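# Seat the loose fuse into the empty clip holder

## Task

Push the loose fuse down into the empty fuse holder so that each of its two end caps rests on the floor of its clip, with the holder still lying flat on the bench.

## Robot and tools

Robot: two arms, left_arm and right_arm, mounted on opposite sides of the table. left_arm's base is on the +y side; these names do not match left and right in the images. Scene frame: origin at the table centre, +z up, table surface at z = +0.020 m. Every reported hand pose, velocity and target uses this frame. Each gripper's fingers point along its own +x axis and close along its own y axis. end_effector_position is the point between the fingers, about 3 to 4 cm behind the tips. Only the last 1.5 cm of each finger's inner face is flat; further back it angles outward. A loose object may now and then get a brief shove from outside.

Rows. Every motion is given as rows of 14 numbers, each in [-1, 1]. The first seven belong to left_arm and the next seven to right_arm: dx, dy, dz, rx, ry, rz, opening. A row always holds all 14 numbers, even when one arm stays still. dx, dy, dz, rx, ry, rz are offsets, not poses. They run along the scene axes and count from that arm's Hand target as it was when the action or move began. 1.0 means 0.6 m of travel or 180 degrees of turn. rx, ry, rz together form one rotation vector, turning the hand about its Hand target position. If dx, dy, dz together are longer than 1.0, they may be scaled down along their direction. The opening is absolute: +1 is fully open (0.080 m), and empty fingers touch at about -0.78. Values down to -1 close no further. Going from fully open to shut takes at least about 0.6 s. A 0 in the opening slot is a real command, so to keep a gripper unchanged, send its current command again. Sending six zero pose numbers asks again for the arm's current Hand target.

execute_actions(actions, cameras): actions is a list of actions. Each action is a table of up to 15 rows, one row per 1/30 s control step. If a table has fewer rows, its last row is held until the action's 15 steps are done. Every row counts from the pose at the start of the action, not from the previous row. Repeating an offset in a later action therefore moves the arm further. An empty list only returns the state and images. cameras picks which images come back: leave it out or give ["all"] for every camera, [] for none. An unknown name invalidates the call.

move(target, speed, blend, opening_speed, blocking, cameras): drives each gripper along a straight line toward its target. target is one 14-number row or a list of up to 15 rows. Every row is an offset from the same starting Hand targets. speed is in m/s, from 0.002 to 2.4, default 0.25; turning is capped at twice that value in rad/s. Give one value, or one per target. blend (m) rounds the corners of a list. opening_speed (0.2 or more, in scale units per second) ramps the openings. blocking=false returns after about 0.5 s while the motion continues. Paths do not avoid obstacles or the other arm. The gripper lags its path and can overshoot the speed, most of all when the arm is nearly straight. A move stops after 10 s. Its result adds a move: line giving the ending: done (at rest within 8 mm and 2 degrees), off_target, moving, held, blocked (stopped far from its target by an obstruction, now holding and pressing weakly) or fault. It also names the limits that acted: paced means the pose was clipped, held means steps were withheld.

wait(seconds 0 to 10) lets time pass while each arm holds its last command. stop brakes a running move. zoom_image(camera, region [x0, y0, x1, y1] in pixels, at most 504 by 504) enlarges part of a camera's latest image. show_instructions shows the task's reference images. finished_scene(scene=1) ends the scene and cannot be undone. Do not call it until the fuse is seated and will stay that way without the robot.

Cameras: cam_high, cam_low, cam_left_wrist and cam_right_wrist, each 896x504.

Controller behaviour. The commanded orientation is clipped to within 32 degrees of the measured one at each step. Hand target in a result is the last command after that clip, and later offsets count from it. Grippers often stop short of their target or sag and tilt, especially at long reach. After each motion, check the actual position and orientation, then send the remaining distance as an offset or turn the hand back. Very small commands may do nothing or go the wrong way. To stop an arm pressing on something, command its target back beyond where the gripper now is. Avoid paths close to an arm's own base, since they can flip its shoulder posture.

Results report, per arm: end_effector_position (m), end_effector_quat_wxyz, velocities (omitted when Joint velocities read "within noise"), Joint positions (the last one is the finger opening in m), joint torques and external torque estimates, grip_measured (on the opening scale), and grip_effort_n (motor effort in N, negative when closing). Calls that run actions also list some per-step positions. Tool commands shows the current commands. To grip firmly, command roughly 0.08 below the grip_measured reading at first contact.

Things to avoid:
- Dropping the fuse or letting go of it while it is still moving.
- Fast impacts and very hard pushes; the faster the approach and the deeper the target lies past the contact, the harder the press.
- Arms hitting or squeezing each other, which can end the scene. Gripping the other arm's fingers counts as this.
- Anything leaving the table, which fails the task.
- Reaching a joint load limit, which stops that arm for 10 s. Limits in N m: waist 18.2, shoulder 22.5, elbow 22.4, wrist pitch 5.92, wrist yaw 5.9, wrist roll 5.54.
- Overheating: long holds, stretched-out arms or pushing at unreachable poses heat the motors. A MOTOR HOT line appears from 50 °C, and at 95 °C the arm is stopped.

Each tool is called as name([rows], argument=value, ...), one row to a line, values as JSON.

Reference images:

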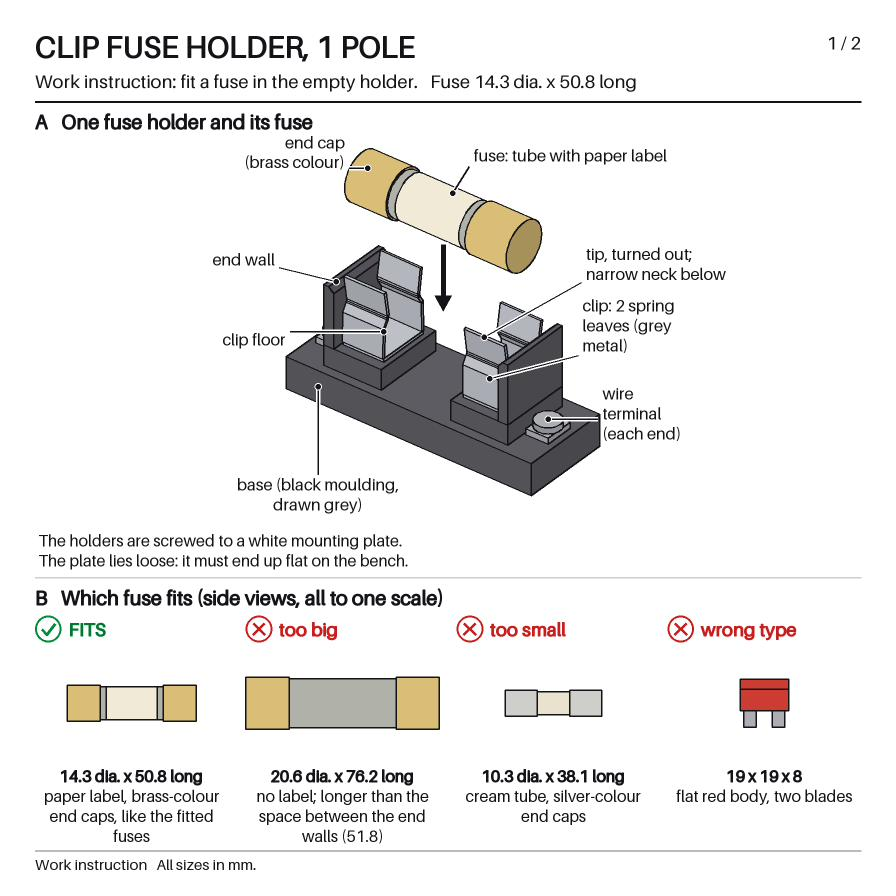

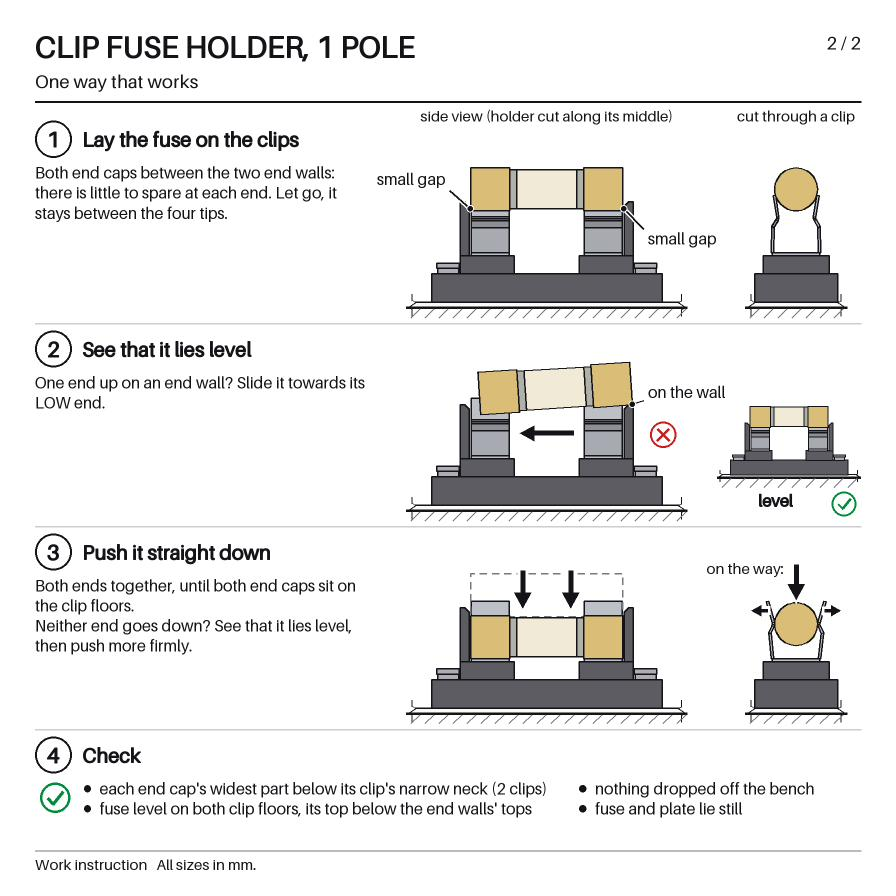

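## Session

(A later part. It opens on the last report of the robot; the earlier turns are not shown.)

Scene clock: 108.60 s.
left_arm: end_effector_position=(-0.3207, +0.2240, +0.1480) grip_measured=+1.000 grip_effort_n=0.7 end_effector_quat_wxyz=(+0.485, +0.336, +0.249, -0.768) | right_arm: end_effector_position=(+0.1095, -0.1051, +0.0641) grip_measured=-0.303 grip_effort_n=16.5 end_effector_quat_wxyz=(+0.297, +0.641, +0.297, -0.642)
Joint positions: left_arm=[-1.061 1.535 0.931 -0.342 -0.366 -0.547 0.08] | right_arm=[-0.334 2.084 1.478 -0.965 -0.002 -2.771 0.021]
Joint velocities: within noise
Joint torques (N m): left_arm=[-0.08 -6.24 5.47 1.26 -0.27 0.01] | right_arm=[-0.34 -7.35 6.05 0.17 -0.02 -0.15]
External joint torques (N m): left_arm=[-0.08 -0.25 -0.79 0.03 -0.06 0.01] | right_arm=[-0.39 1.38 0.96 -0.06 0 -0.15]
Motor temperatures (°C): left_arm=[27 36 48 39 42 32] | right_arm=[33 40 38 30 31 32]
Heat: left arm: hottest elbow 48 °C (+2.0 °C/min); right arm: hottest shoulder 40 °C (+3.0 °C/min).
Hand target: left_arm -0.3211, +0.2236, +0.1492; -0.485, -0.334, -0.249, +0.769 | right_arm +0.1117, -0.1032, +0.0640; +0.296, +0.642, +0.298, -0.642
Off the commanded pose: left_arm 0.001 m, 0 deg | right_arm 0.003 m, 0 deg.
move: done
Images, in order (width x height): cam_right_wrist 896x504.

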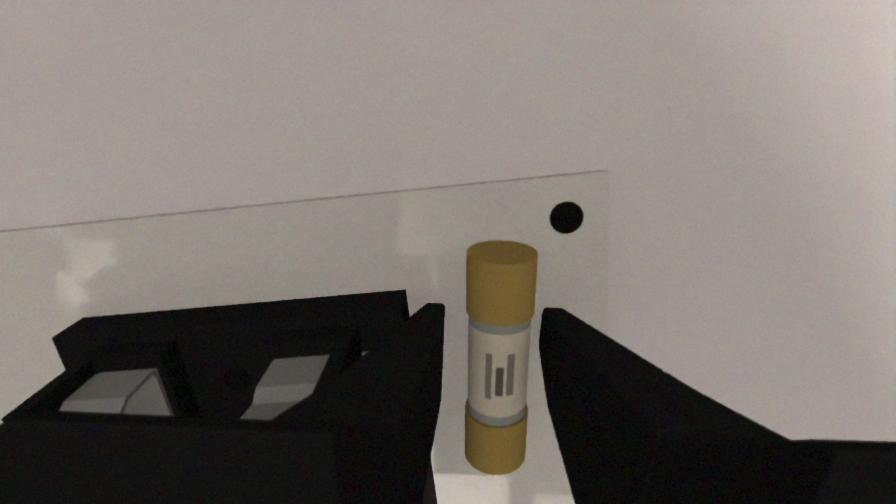

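move([
  [0,0,0,0,0,0,1,0.0055,0.0095,0,0,0,0,-0.3],
  [0,0,0,0,0,0,1,0.0055,0.0095,0,0,0,0,-0.85],
  [0,0,0,0,0,0,1,0.0055,0.0095,0.06,0,0,0,-0.85],
], cameras=["cam_right_wrist","cam_low"], speed=0.1, opening_speed=0.8)

zoom_image(camera="cam_right_wrist", region=[100, 200, 650, 500])

zoom_image(camera="cam_low", region=[390, 230, 520, 350])

Scene clock: 117.43 s.
left_arm: end_effector_position=(-0.3207, +0.2240, +0.1480) grip_measured=+1.000 grip_effort_n=1.2 end_effector_quat_wxyz=(+0.485, +0.336, +0.249, -0.768) | right_arm: end_effector_position=(+0.1125, -0.1001, +0.0929) grip_measured=-0.570 grip_effort_n=-83.5 end_effector_quat_wxyz=(+0.301, +0.637, +0.292, -0.647)
Joint positions: left_arm=[-1.061 1.535 0.931 -0.342 -0.366 -0.547 0.08] | right_arm=[-0.337 2.087 1.602 -1.105 -0.002 -2.773 0.009]
Joint velocities: within noise
Joint torques (N m): left_arm=[-0.02 -6.26 5.45 1.26 -0.27 0.02] | right_arm=[-0.35 -9.72 6.07 0.08 0 -0.16]
External joint torques (N m): left_arm=[-0.07 -0.26 -0.84 0.02 -0.05 0.02] | right_arm=[-0.41 -0.92 0.89 -0.12 0.02 -0.16]
Motor temperatures (°C): left_arm=[27 36 48 39 42 32] | right_arm=[32 39 38 30 31 32]
Heat: left arm: hottest elbow 48 °C (+1.0 °C/min); right arm: hottest shoulder 39 °C (+0.0 °C/min).
Hand target: left_arm -0.3211, +0.2236, +0.1492; -0.485, -0.334, -0.249, +0.769 | right_arm +0.1150, -0.0975, +0.0998; +0.297, +0.641, +0.298, -0.642
Off the commanded pose: left_arm 0.001 m, 0 deg | right_arm 0.008 m, 1 deg.
move: done
Images, in order (width x height): cam_low 896x504, cam_right_wrist 896x504.

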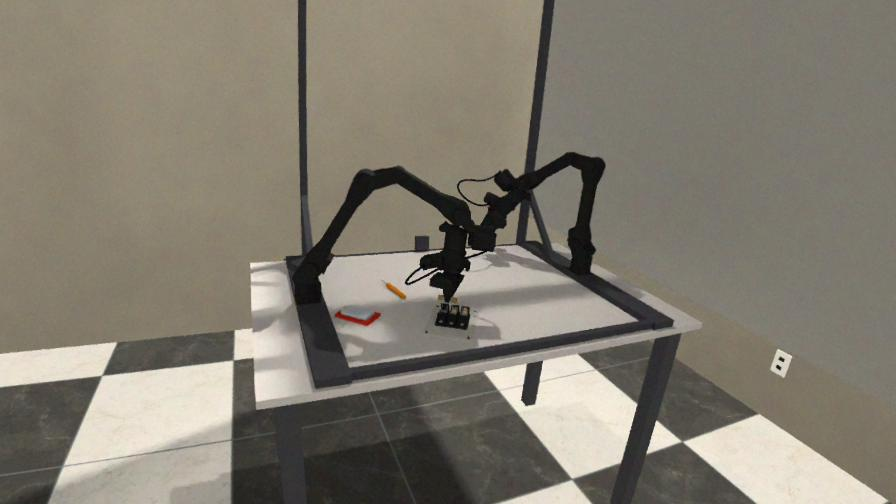

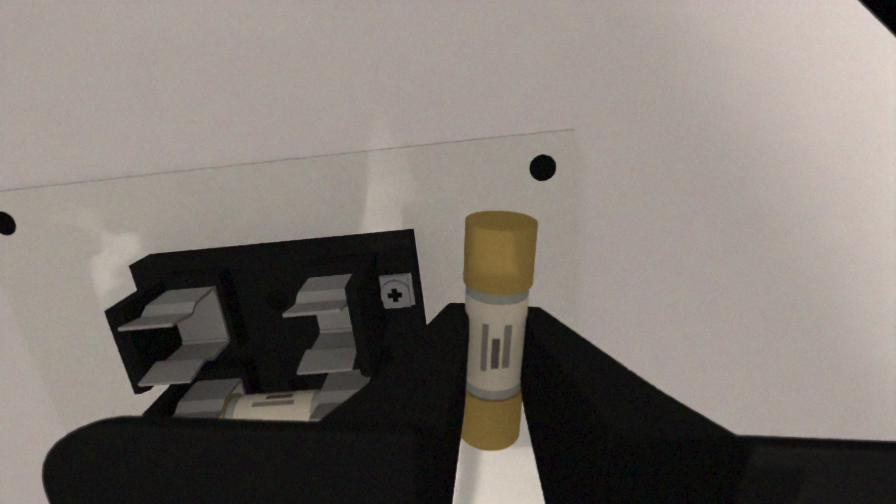

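Region (100, 200, 650, 500) is 550x300 pixels. A region can be at most 504 by 504 pixels.

Scaled by 3.877 from the camera's 896x504 image, which has a finer 1280x720 frame.

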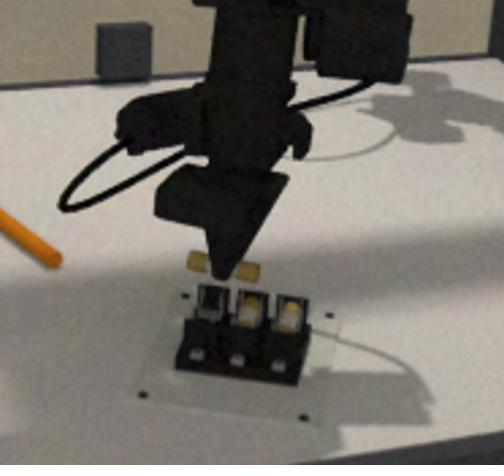

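move([
  [0,0,0,0,0,0,1,0,0,0.06,0,0,0,-0.85],
  [0,0,0,0,0,0,1,0.071,-0.0595,0.06,0,0,-0.467,-0.85],
], cameras=["cam_right_wrist","cam_low","cam_high"], speed=0.3)

zoom_image(camera="cam_low", region=[390, 230, 520, 350])

Scene clock: 129.90 s.
left_arm: end_effector_position=(-0.3207, +0.2240, +0.1480) grip_measured=+1.000 grip_effort_n=1.2 end_effector_quat_wxyz=(+0.485, +0.336, +0.249, -0.768) | right_arm: end_effector_position=(+0.1570, -0.1314, +0.1324) grip_measured=-0.570 grip_effort_n=-83.5 end_effector_quat_wxyz=(+0.204, -0.675, +0.209, +0.677)
Joint positions: left_arm=[-1.061 1.535 0.931 -0.342 -0.366 -0.547 0.08] | right_arm=[-0.475 2.004 1.639 -1.213 -0.001 -1.452 0.009]
Joint velocities: within noise
Joint torques (N m): left_arm=[-0.07 -6.24 5.51 1.26 -0.26 0.02] | right_arm=[-0.37 -9.74 4.25 0.43 -0.02 0.15]
External joint torques (N m): left_arm=[-0.08 -0.32 -0.7 0.05 -0.05 0.01] | right_arm=[-0.43 -1.3 -1.11 0.17 0.04 0.15]
Motor temperatures (°C): left_arm=[27 37 48 39 42 32] | right_arm=[32 42 39 29 31 32]
Heat: left arm: hottest elbow 48 °C (+1.0 °C/min); right arm: hottest shoulder 42 °C (+2.0 °C/min).
Hand target: left_arm -0.3211, +0.2236, +0.1492; -0.485, -0.334, -0.249, +0.769 | right_arm +0.1576, -0.1331, +0.1360; -0.210, +0.676, -0.208, -0.675
Off the commanded pose: left_arm 0.001 m, 0 deg | right_arm 0.004 m, 1 deg.
move: done
Images, in order (width x height): cam_high 896x504, cam_low 896x504, cam_right_wrist 896x504.

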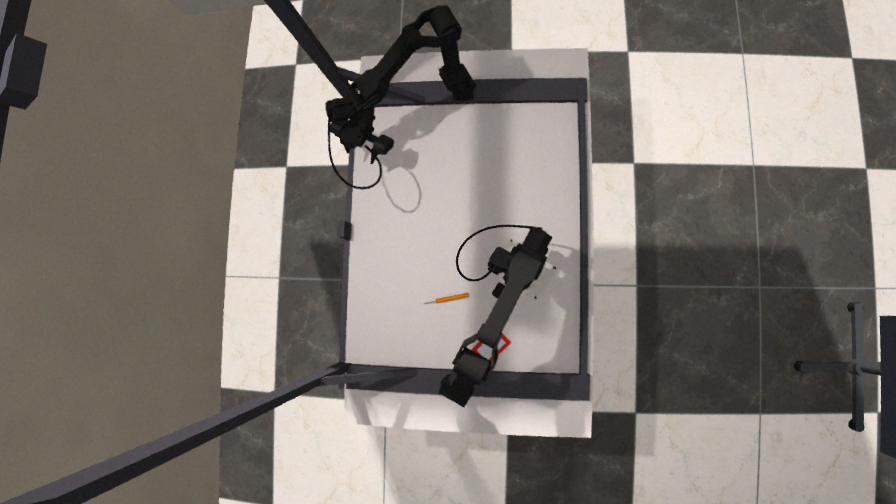

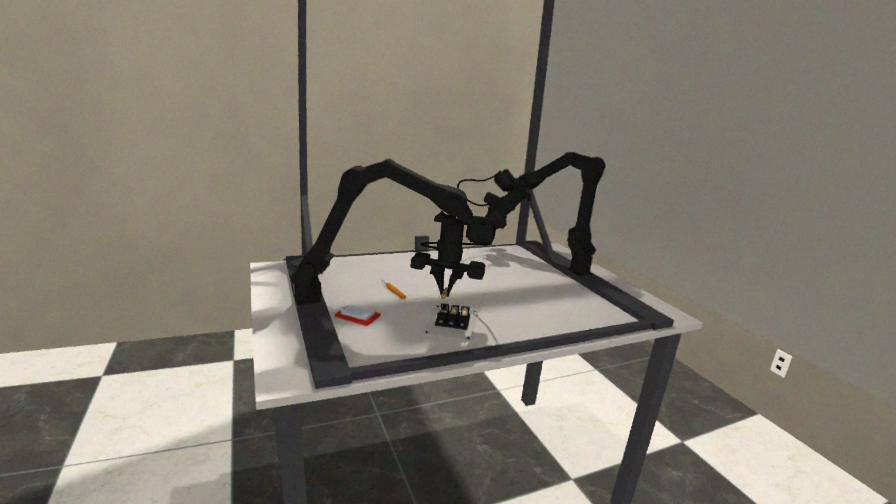

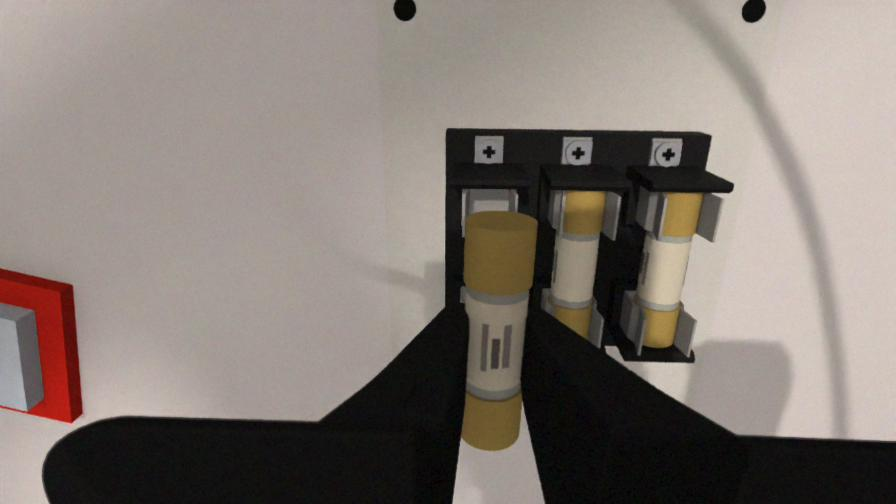

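Scaled by 3.877 from the camera's 896x504 image, which has a finer 1280x720 frame.

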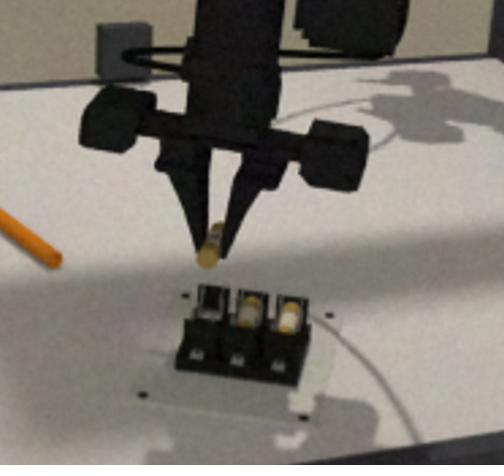

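move(target=[0,0,0,0,0,0,1,0.009,0,-0.035,0,0,0,-0.85], cameras=["cam_right_wrist","cam_low"], speed=0.1)

zoom_image(camera="cam_low", region=[400, 260, 500, 350])

zoom_image(camera="cam_right_wrist", region=[400, 60, 760, 420])

Scene clock: 145.03 s.
left_arm: end_effector_position=(-0.3207, +0.2240, +0.1480) grip_measured=+1.000 grip_effort_n=1.2 end_effector_quat_wxyz=(+0.485, +0.336, +0.249, -0.768) | right_arm: end_effector_position=(+0.1624, -0.1311, +0.1192) grip_measured=-0.570 grip_effort_n=-83.5 end_effector_quat_wxyz=(+0.214, -0.676, +0.205, +0.675)
Joint positions: left_arm=[-1.061 1.535 0.931 -0.342 -0.366 -0.547 0.08] | right_arm=[-0.488 2.005 1.587 -1.139 -0.001 -1.456 0.009]
Joint velocities: within noise
Joint torques (N m): left_arm=[-0.02 -6.25 5.47 1.25 -0.25 0.01] | right_arm=[-0.26 -7.25 4.22 0.47 -0.03 -0.17]
External joint torques (N m): left_arm=[-0.04 -0.21 -0.84 0.01 -0.04 0.01] | right_arm=[-0.31 1.16 -1.12 0.17 0.02 -0.17]
Motor temperatures (°C): left_arm=[27 37 48 39 42 32] | right_arm=[32 45 38 30 31 32]
Heat: left arm: hottest elbow 48 °C (+1.0 °C/min); right arm: hottest shoulder 45 °C (+5.1 °C/min).
Hand target: left_arm -0.3211, +0.2236, +0.1492; -0.485, -0.334, -0.249, +0.769 | right_arm +0.1630, -0.1332, +0.1150; -0.210, +0.676, -0.208, -0.675
Off the commanded pose: left_arm 0.001 m, 0 deg | right_arm 0.005 m, 1 deg.
move: done
Images, in order (width x height): cam_low 896x504, cam_right_wrist 896x504.

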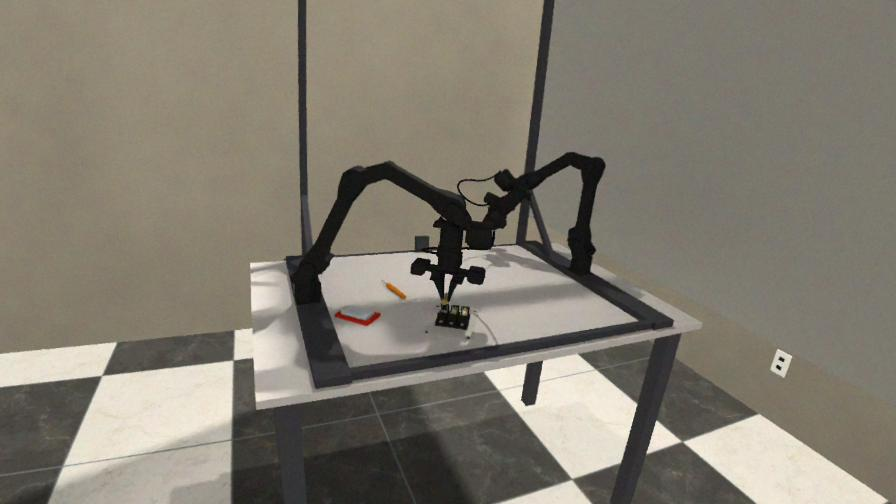

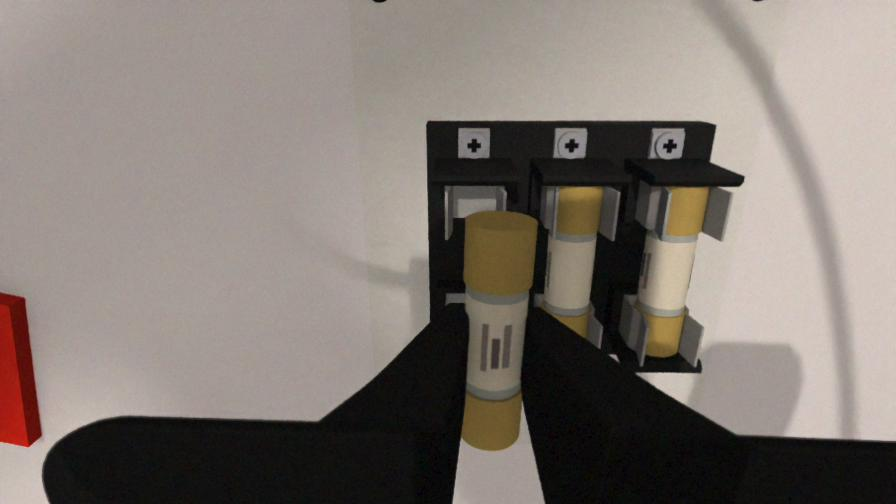

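Scaled by 5.040 from the camera's 896x504 image, which has a finer 1280x720 frame.

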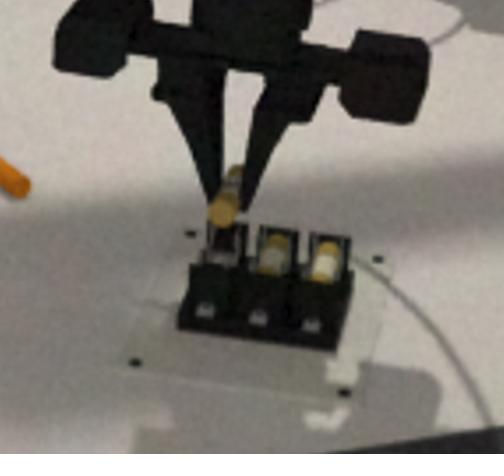

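Scaled by 1.400 from the camera's 896x504 image, which has a finer 1280x720 frame.

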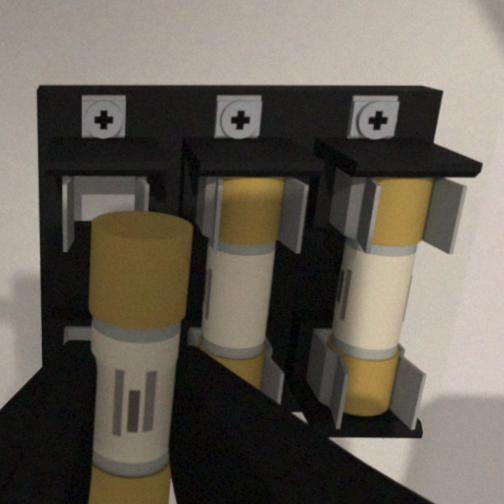

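move(target=[0,0,0,0,0,0,1,-0.002,-0.0028,-0.015,0,0,0,-0.85], cameras=["cam_right_wrist","cam_low"], speed=0.08)

zoom_image(camera="cam_low", region=[420, 280, 480, 330])

zoom_image(camera="cam_right_wrist", region=[400, 100, 760, 460])

Scene clock: 162.30 s.
left_arm: end_effector_position=(-0.3207, +0.2240, +0.1480) grip_measured=+1.000 grip_effort_n=1.2 end_effector_quat_wxyz=(+0.485, +0.336, +0.249, -0.768) | right_arm: end_effector_position=(+0.1615, -0.1328, +0.1100) grip_measured=-0.570 grip_effort_n=-83.5 end_effector_quat_wxyz=(+0.214, -0.676, +0.205, +0.675)
Joint positions: left_arm=[-1.061 1.535 0.931 -0.342 -0.366 -0.547 0.08] | right_arm=[-0.488 2.005 1.549 -1.102 -0.001 -1.456 0.009]
Joint velocities: within noise
Joint torques (N m): left_arm=[-0.04 -6.23 5.46 1.25 -0.25 0.02] | right_arm=[-0.12 -7.24 4.25 0.5 -0.04 -0.16]
External joint torques (N m): left_arm=[-0.05 -0.22 -0.83 0.01 -0.04 0.01] | right_arm=[-0.14 1.27 -1.13 0.2 0.02 -0.16]
Motor temperatures (°C): left_arm=[27 37 48 39 42 32] | right_arm=[32 42 38 30 31 32]
Heat: left arm: hottest elbow 48 °C (+1.0 °C/min); right arm: hottest shoulder 42 °C (+2.0 °C/min).
Hand target: left_arm -0.3211, +0.2236, +0.1492; -0.485, -0.334, -0.249, +0.769 | right_arm +0.1617, -0.1349, +0.1059; -0.210, +0.676, -0.208, -0.675
Off the commanded pose: left_arm 0.001 m, 0 deg | right_arm 0.005 m, 1 deg.
move: done
Images, in order (width x height): cam_low 896x504, cam_right_wrist 896x504.

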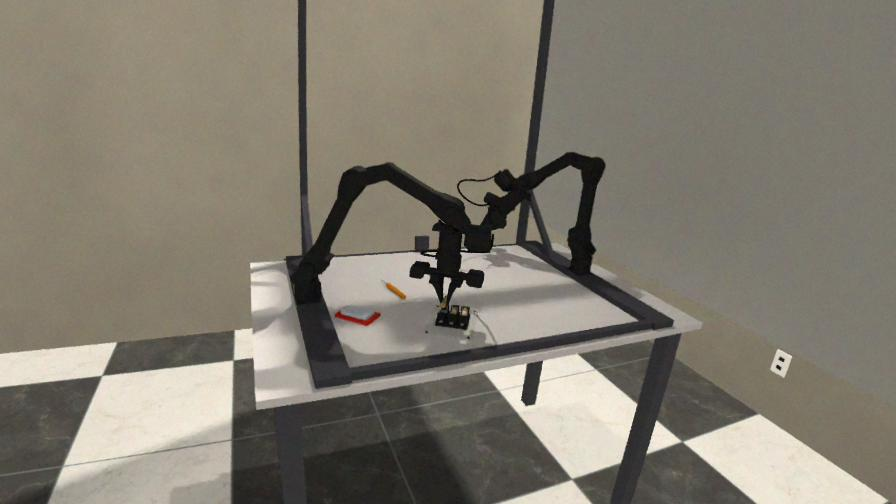

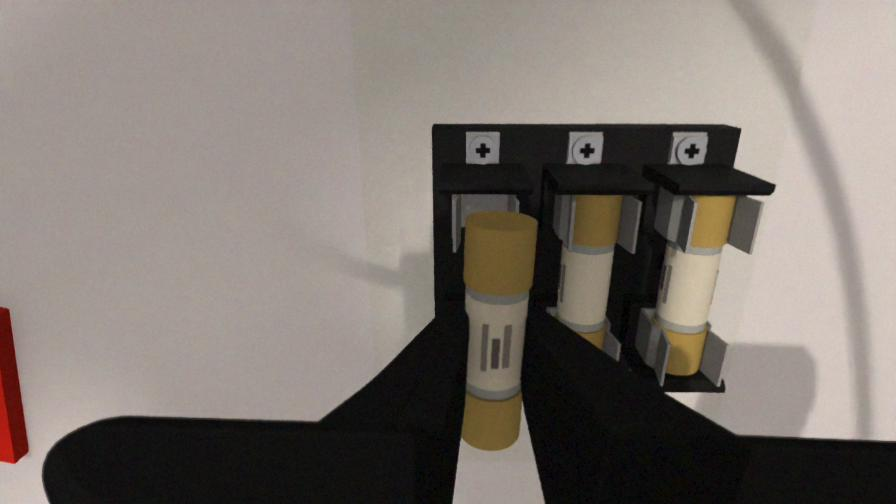

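Scaled by 8.400 from the camera's 896x504 image, which has a finer 1280x720 frame.

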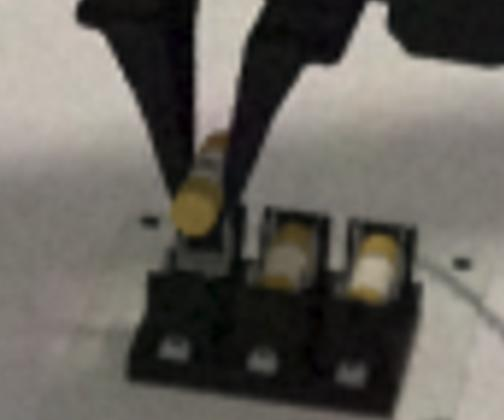

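Scaled by 1.400 from the camera's 896x504 image, which has a finer 1280x720 frame.

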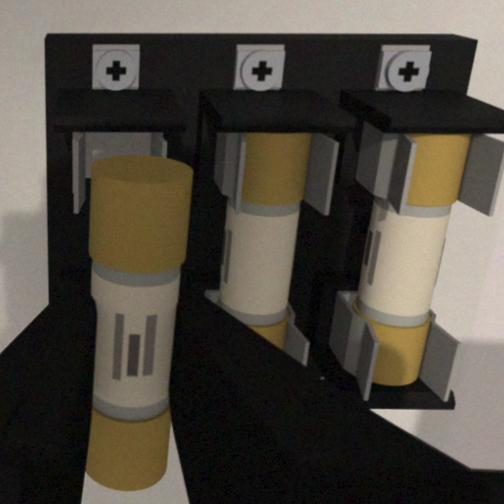

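move(target=[0,0,0,0,0,0,1,0.0035,-0.0023,-0.019,0,0,0,-0.85], cameras=["cam_right_wrist","cam_low"], speed=0.08)

zoom_image(camera="cam_low", region=[420, 280, 480, 330])

zoom_image(camera="cam_right_wrist", region=[420, 140, 660, 380])

Scene clock: 175.20 s.
left_arm: end_effector_position=(-0.3207, +0.2240, +0.1480) grip_measured=+1.000 grip_effort_n=0.7 end_effector_quat_wxyz=(+0.485, +0.336, +0.249, -0.768) | right_arm: end_effector_position=(+0.1633, -0.1341, +0.0986) grip_measured=-0.570 grip_effort_n=-83.5 end_effector_quat_wxyz=(+0.214, -0.676, +0.205, +0.675)
Joint positions: left_arm=[-1.061 1.535 0.931 -0.342 -0.366 -0.547 0.08] | right_arm=[-0.493 2.015 1.517 -1.061 -0.001 -1.462 0.009]
Joint velocities: within noise
Joint torques (N m): left_arm=[-0.02 -6.23 5.46 1.24 -0.26 0.02] | right_arm=[-0.29 -7.29 4.17 0.54 -0.01 -0.19]
External joint torques (N m): left_arm=[-0.01 -0.24 -0.8 0.02 -0.05 0.01] | right_arm=[-0.35 1.19 -1.15 0.23 0.04 -0.19]
Motor temperatures (°C): left_arm=[27 37 48 39 41 32] | right_arm=[32 41 37 30 31 32]
Heat: left arm: hottest elbow 48 °C (+0.0 °C/min); right arm: hottest shoulder 41 °C (+2.0 °C/min).
Hand target: left_arm -0.3211, +0.2236, +0.1492; -0.485, -0.334, -0.249, +0.769 | right_arm +0.1638, -0.1363, +0.0945; -0.209, +0.676, -0.208, -0.675
Off the commanded pose: left_arm 0.001 m, 0 deg | right_arm 0.005 m, 1 deg.
move: done
Images, in order (width x height): cam_low 896x504, cam_right_wrist 896x504.

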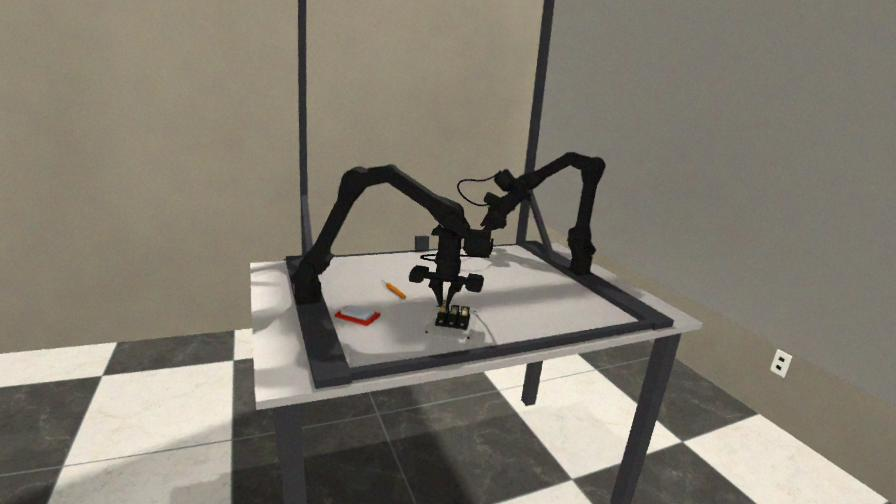

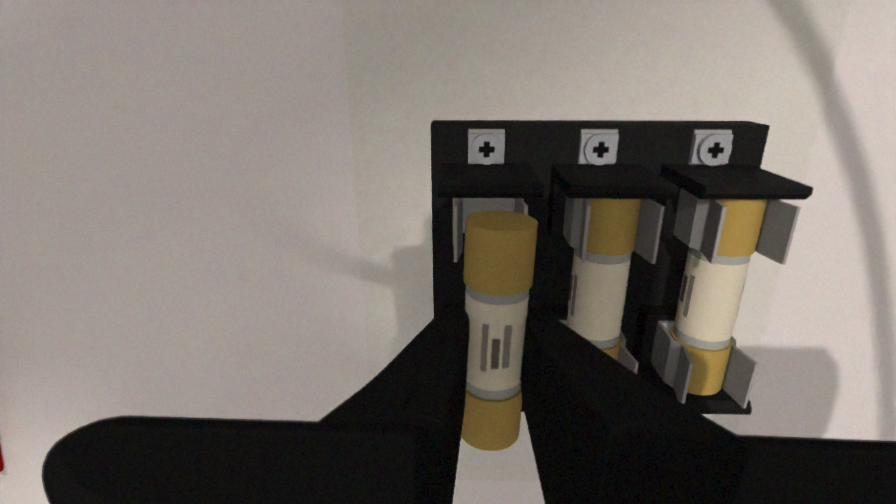

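Scaled by 8.400 from the camera's 896x504 image, which has a finer 1280x720 frame.

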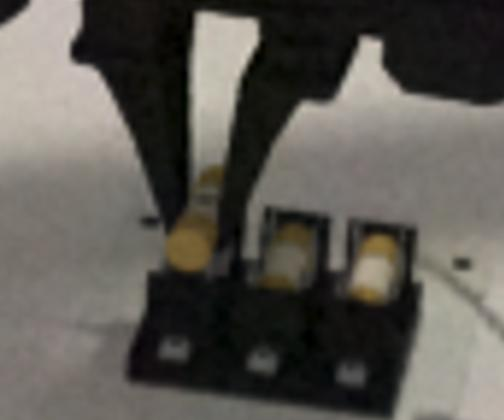

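Scaled by 2.100 from the camera's 896x504 image, which has a finer 1280x720 frame.

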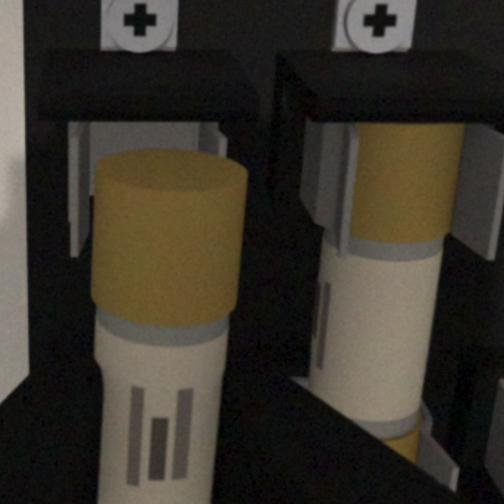

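move(target=[0,0,0,0,0,0,1,-0.005,0.0004,0,0,0,0,-0.85], cameras=["cam_right_wrist","cam_low","cam_high"], speed=0.05)

zoom_image(camera="cam_low", region=[425, 290, 475, 330])

zoom_image(camera="cam_right_wrist", region=[420, 140, 780, 420])

Scene clock: 188.40 s.
left_arm: end_effector_position=(-0.3207, +0.2240, +0.1480) grip_measured=+1.000 grip_effort_n=0.7 end_effector_quat_wxyz=(+0.485, +0.336, +0.249, -0.768) | right_arm: end_effector_position=(+0.1628, -0.1350, +0.0971) grip_measured=-0.570 grip_effort_n=-83.5 end_effector_quat_wxyz=(+0.213, -0.676, +0.206, +0.675)
Joint positions: left_arm=[-1.061 1.535 0.931 -0.342 -0.366 -0.547 0.08] | right_arm=[-0.493 2.015 1.511 -1.058 -0.001 -1.462 0.009]
Joint velocities: within noise
Joint torques (N m): left_arm=[-0.06 -6.22 5.47 1.25 -0.27 0.03] | right_arm=[0.3 -7.68 4.13 0.53 -0.01 0.07]
External joint torques (N m): left_arm=[-0.05 -0.31 -0.7 0.05 -0.06 0.02] | right_arm=[0.35 0.87 -1.23 0.22 0.04 0.07]
Motor temperatures (°C): left_arm=[27 38 48 39 41 32] | right_arm=[32 42 37 30 31 32]
Heat: left arm: hottest elbow 48 °C (+0.0 °C/min); right arm: hottest shoulder 42 °C (+0.0 °C/min).
Hand target: left_arm -0.3211, +0.2236, +0.1492; -0.485, -0.334, -0.249, +0.769 | right_arm +0.1609, -0.1360, +0.0945; -0.210, +0.676, -0.208, -0.675
Off the commanded pose: left_arm 0.001 m, 0 deg | right_arm 0.003 m, 0 deg.
move: done
Images, in order (width x height): cam_high 896x504, cam_low 896x504, cam_right_wrist 896x504.

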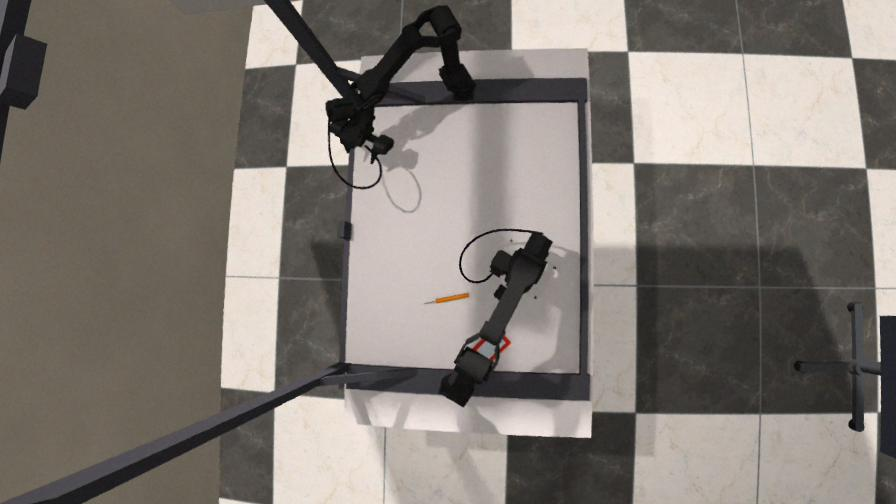

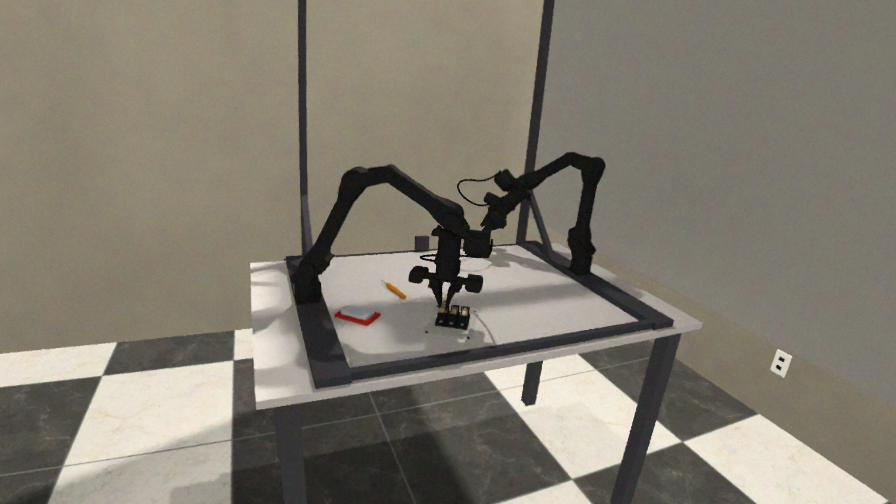

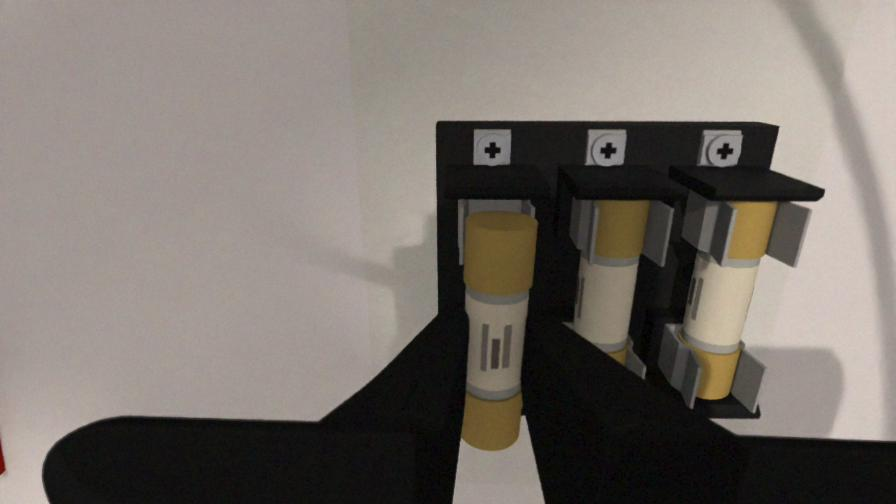

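Scaled by 10.080 from the camera's 896x504 image, which has a finer 1280x720 frame.

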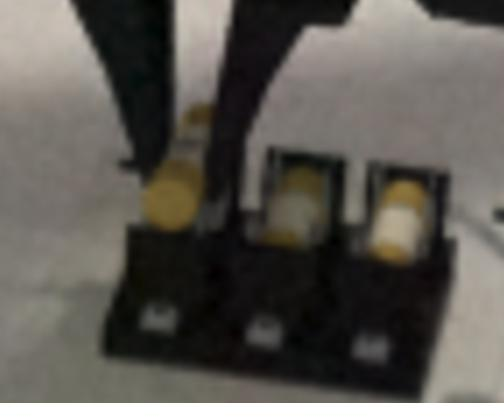

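Scaled by 1.400 from the camera's 896x504 image, which has a finer 1280x720 frame.

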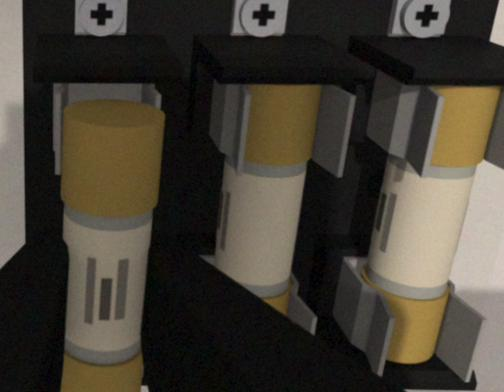

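move(target=[0,0,0,0,0,0,1,-0.003,0.002,0.0,0,0,0,-0.85], cameras=["cam_right_wrist"], speed=0.05)

zoom_image(camera="cam_right_wrist", region=[420, 140, 780, 460])

Scene clock: 193.40 s.
left_arm: end_effector_position=(-0.3207, +0.2240, +0.1480) grip_measured=+1.000 grip_effort_n=0.7 end_effector_quat_wxyz=(+0.485, +0.336, +0.249, -0.768) | right_arm: end_effector_position=(+0.1608, -0.1341, +0.0970) grip_measured=-0.570 grip_effort_n=-83.5 end_effector_quat_wxyz=(+0.212, -0.676, +0.206, +0.675)
Joint positions: left_arm=[-1.061 1.535 0.931 -0.342 -0.366 -0.547 0.08] | right_arm=[-0.488 2.015 1.511 -1.058 -0.001 -1.458 0.009]
Joint velocities: within noise
Joint torques (N m): left_arm=[-0.07 -6.24 5.51 1.26 -0.26 0.02] | right_arm=[0.38 -7.63 4.37 0.47 0.01 0.15]
External joint torques (N m): left_arm=[-0.1 -0.29 -0.68 0.05 -0.05 0.01] | right_arm=[0.37 0.76 -0.91 0.16 0.06 0.15]
Motor temperatures (°C): left_arm=[27 38 48 39 41 32] | right_arm=[32 43 37 30 31 32]
Heat: left arm: hottest elbow 48 °C (+0.0 °C/min); right arm: hottest shoulder 43 °C (+0.0 °C/min).
Hand target: left_arm -0.3211, +0.2236, +0.1492; -0.485, -0.334, -0.249, +0.769 | right_arm +0.1591, -0.1349, +0.0945; -0.210, +0.676, -0.209, -0.675
Off the commanded pose: left_arm 0.001 m, 0 deg | right_arm 0.003 m, 0 deg.
move: done
Images, in order (width x height): cam_right_wrist 896x504.

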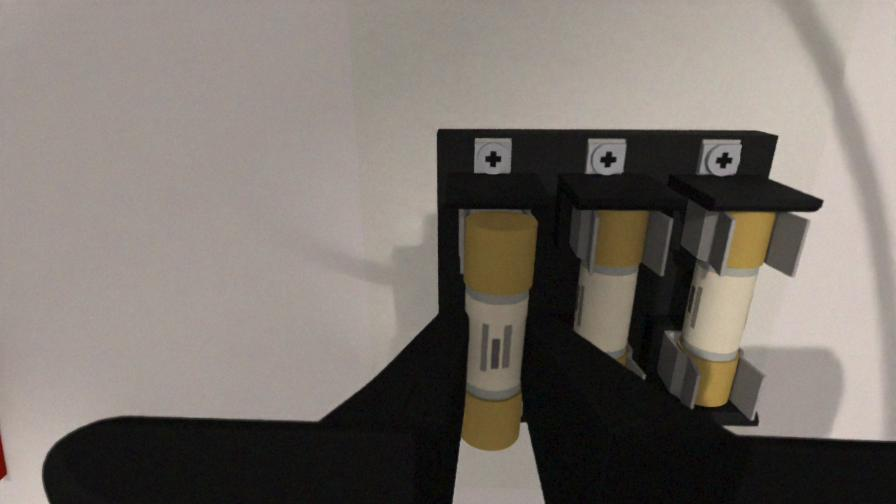

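Scaled by 1.400 from the camera's 896x504 image, which has a finer 1280x720 frame.

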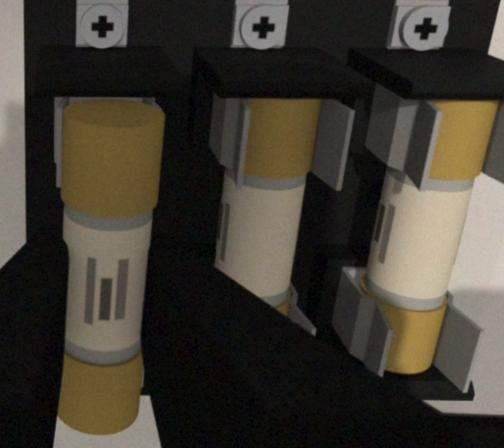

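move(target=[0,0,0,0,0,0,1,0,0,-0.004,0,0,0,-0.85], cameras=["cam_right_wrist","cam_low"], speed=0.05)

zoom_image(camera="cam_right_wrist", region=[420, 140, 780, 460])

zoom_image(camera="cam_low", region=[425, 290, 475, 330])

Scene clock: 197.80 s.
left_arm: end_effector_position=(-0.3207, +0.2240, +0.1480) grip_measured=+1.000 grip_effort_n=0.2 end_effector_quat_wxyz=(+0.485, +0.336, +0.249, -0.768) | right_arm: end_effector_position=(+0.1608, -0.1342, +0.0958) grip_measured=-0.570 grip_effort_n=-83.5 end_effector_quat_wxyz=(+0.212, -0.676, +0.205, +0.675)
Joint positions: left_arm=[-1.061 1.535 0.931 -0.342 -0.366 -0.547 0.08] | right_arm=[-0.488 2.015 1.506 -1.052 -0.001 -1.458 0.009]
Joint velocities: within noise
Joint torques (N m): left_arm=[-0.04 -6.22 5.46 1.24 -0.26 0.01] | right_arm=[0.38 -7.23 4.21 0.61 -0.02 0.11]
External joint torques (N m): left_arm=[-0.01 -0.22 -0.79 0.02 -0.05 0.01] | right_arm=[0.44 1.31 -1.15 0.3 0.03 0.1]
Motor temperatures (°C): left_arm=[27 38 48 39 41 32] | right_arm=[32 43 37 30 31 32]
Heat: left arm: hottest elbow 48 °C (+0.0 °C/min); right arm: hottest shoulder 43 °C (-1.0 °C/min).
Hand target: left_arm -0.3211, +0.2236, +0.1492; -0.485, -0.334, -0.249, +0.769 | right_arm +0.1591, -0.1349, +0.0921; -0.209, +0.676, -0.209, -0.675
Off the commanded pose: left_arm 0.001 m, 0 deg | right_arm 0.004 m, 0 deg.
move: done
Images, in order (width x height): cam_low 896x504, cam_right_wrist 896x504.

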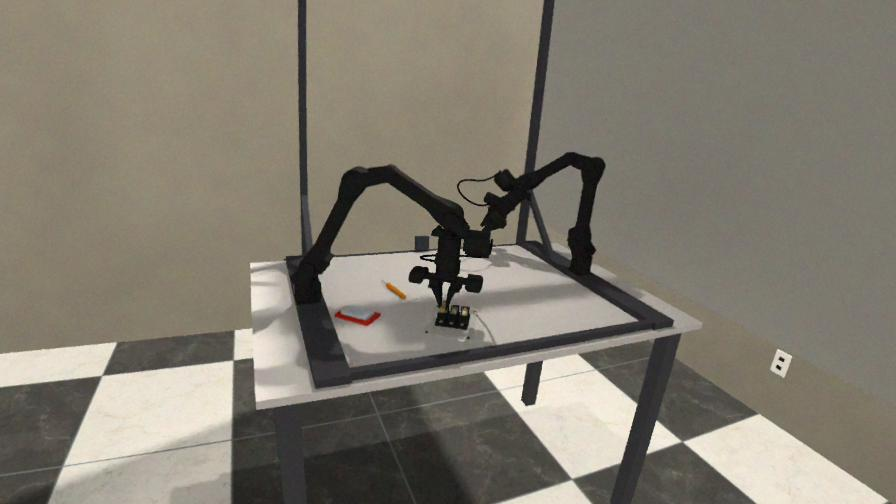

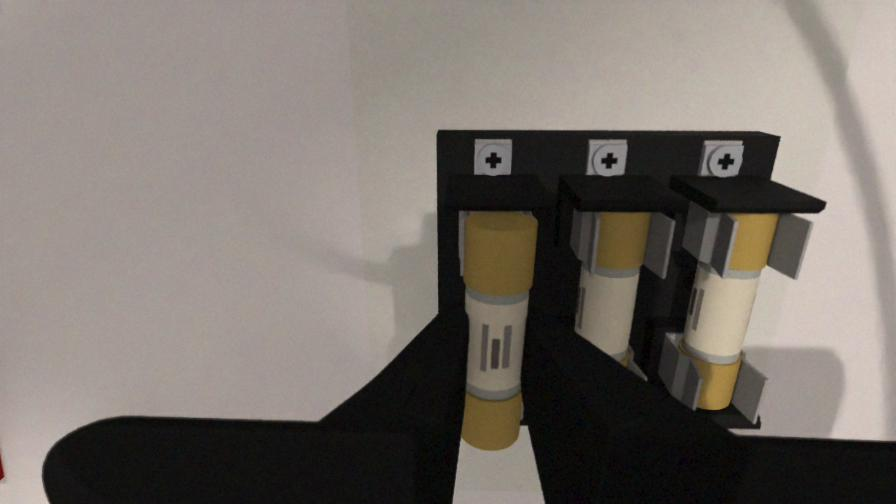

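Scaled by 1.400 from the camera's 896x504 image, which has a finer 1280x720 frame.

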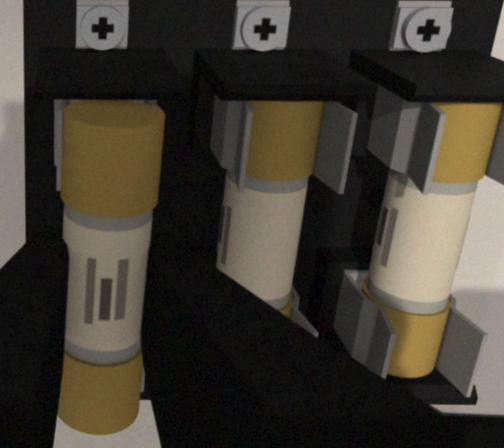

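Scaled by 10.080 from the camera's 896x504 image, which has a finer 1280x720 frame.

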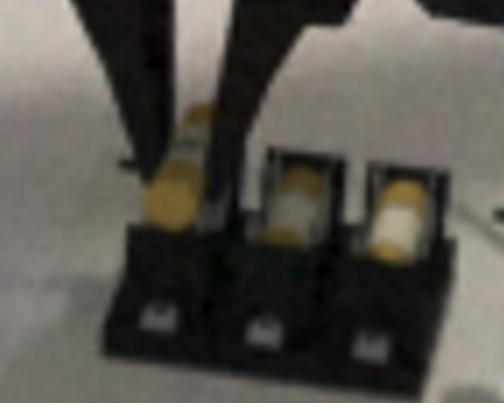

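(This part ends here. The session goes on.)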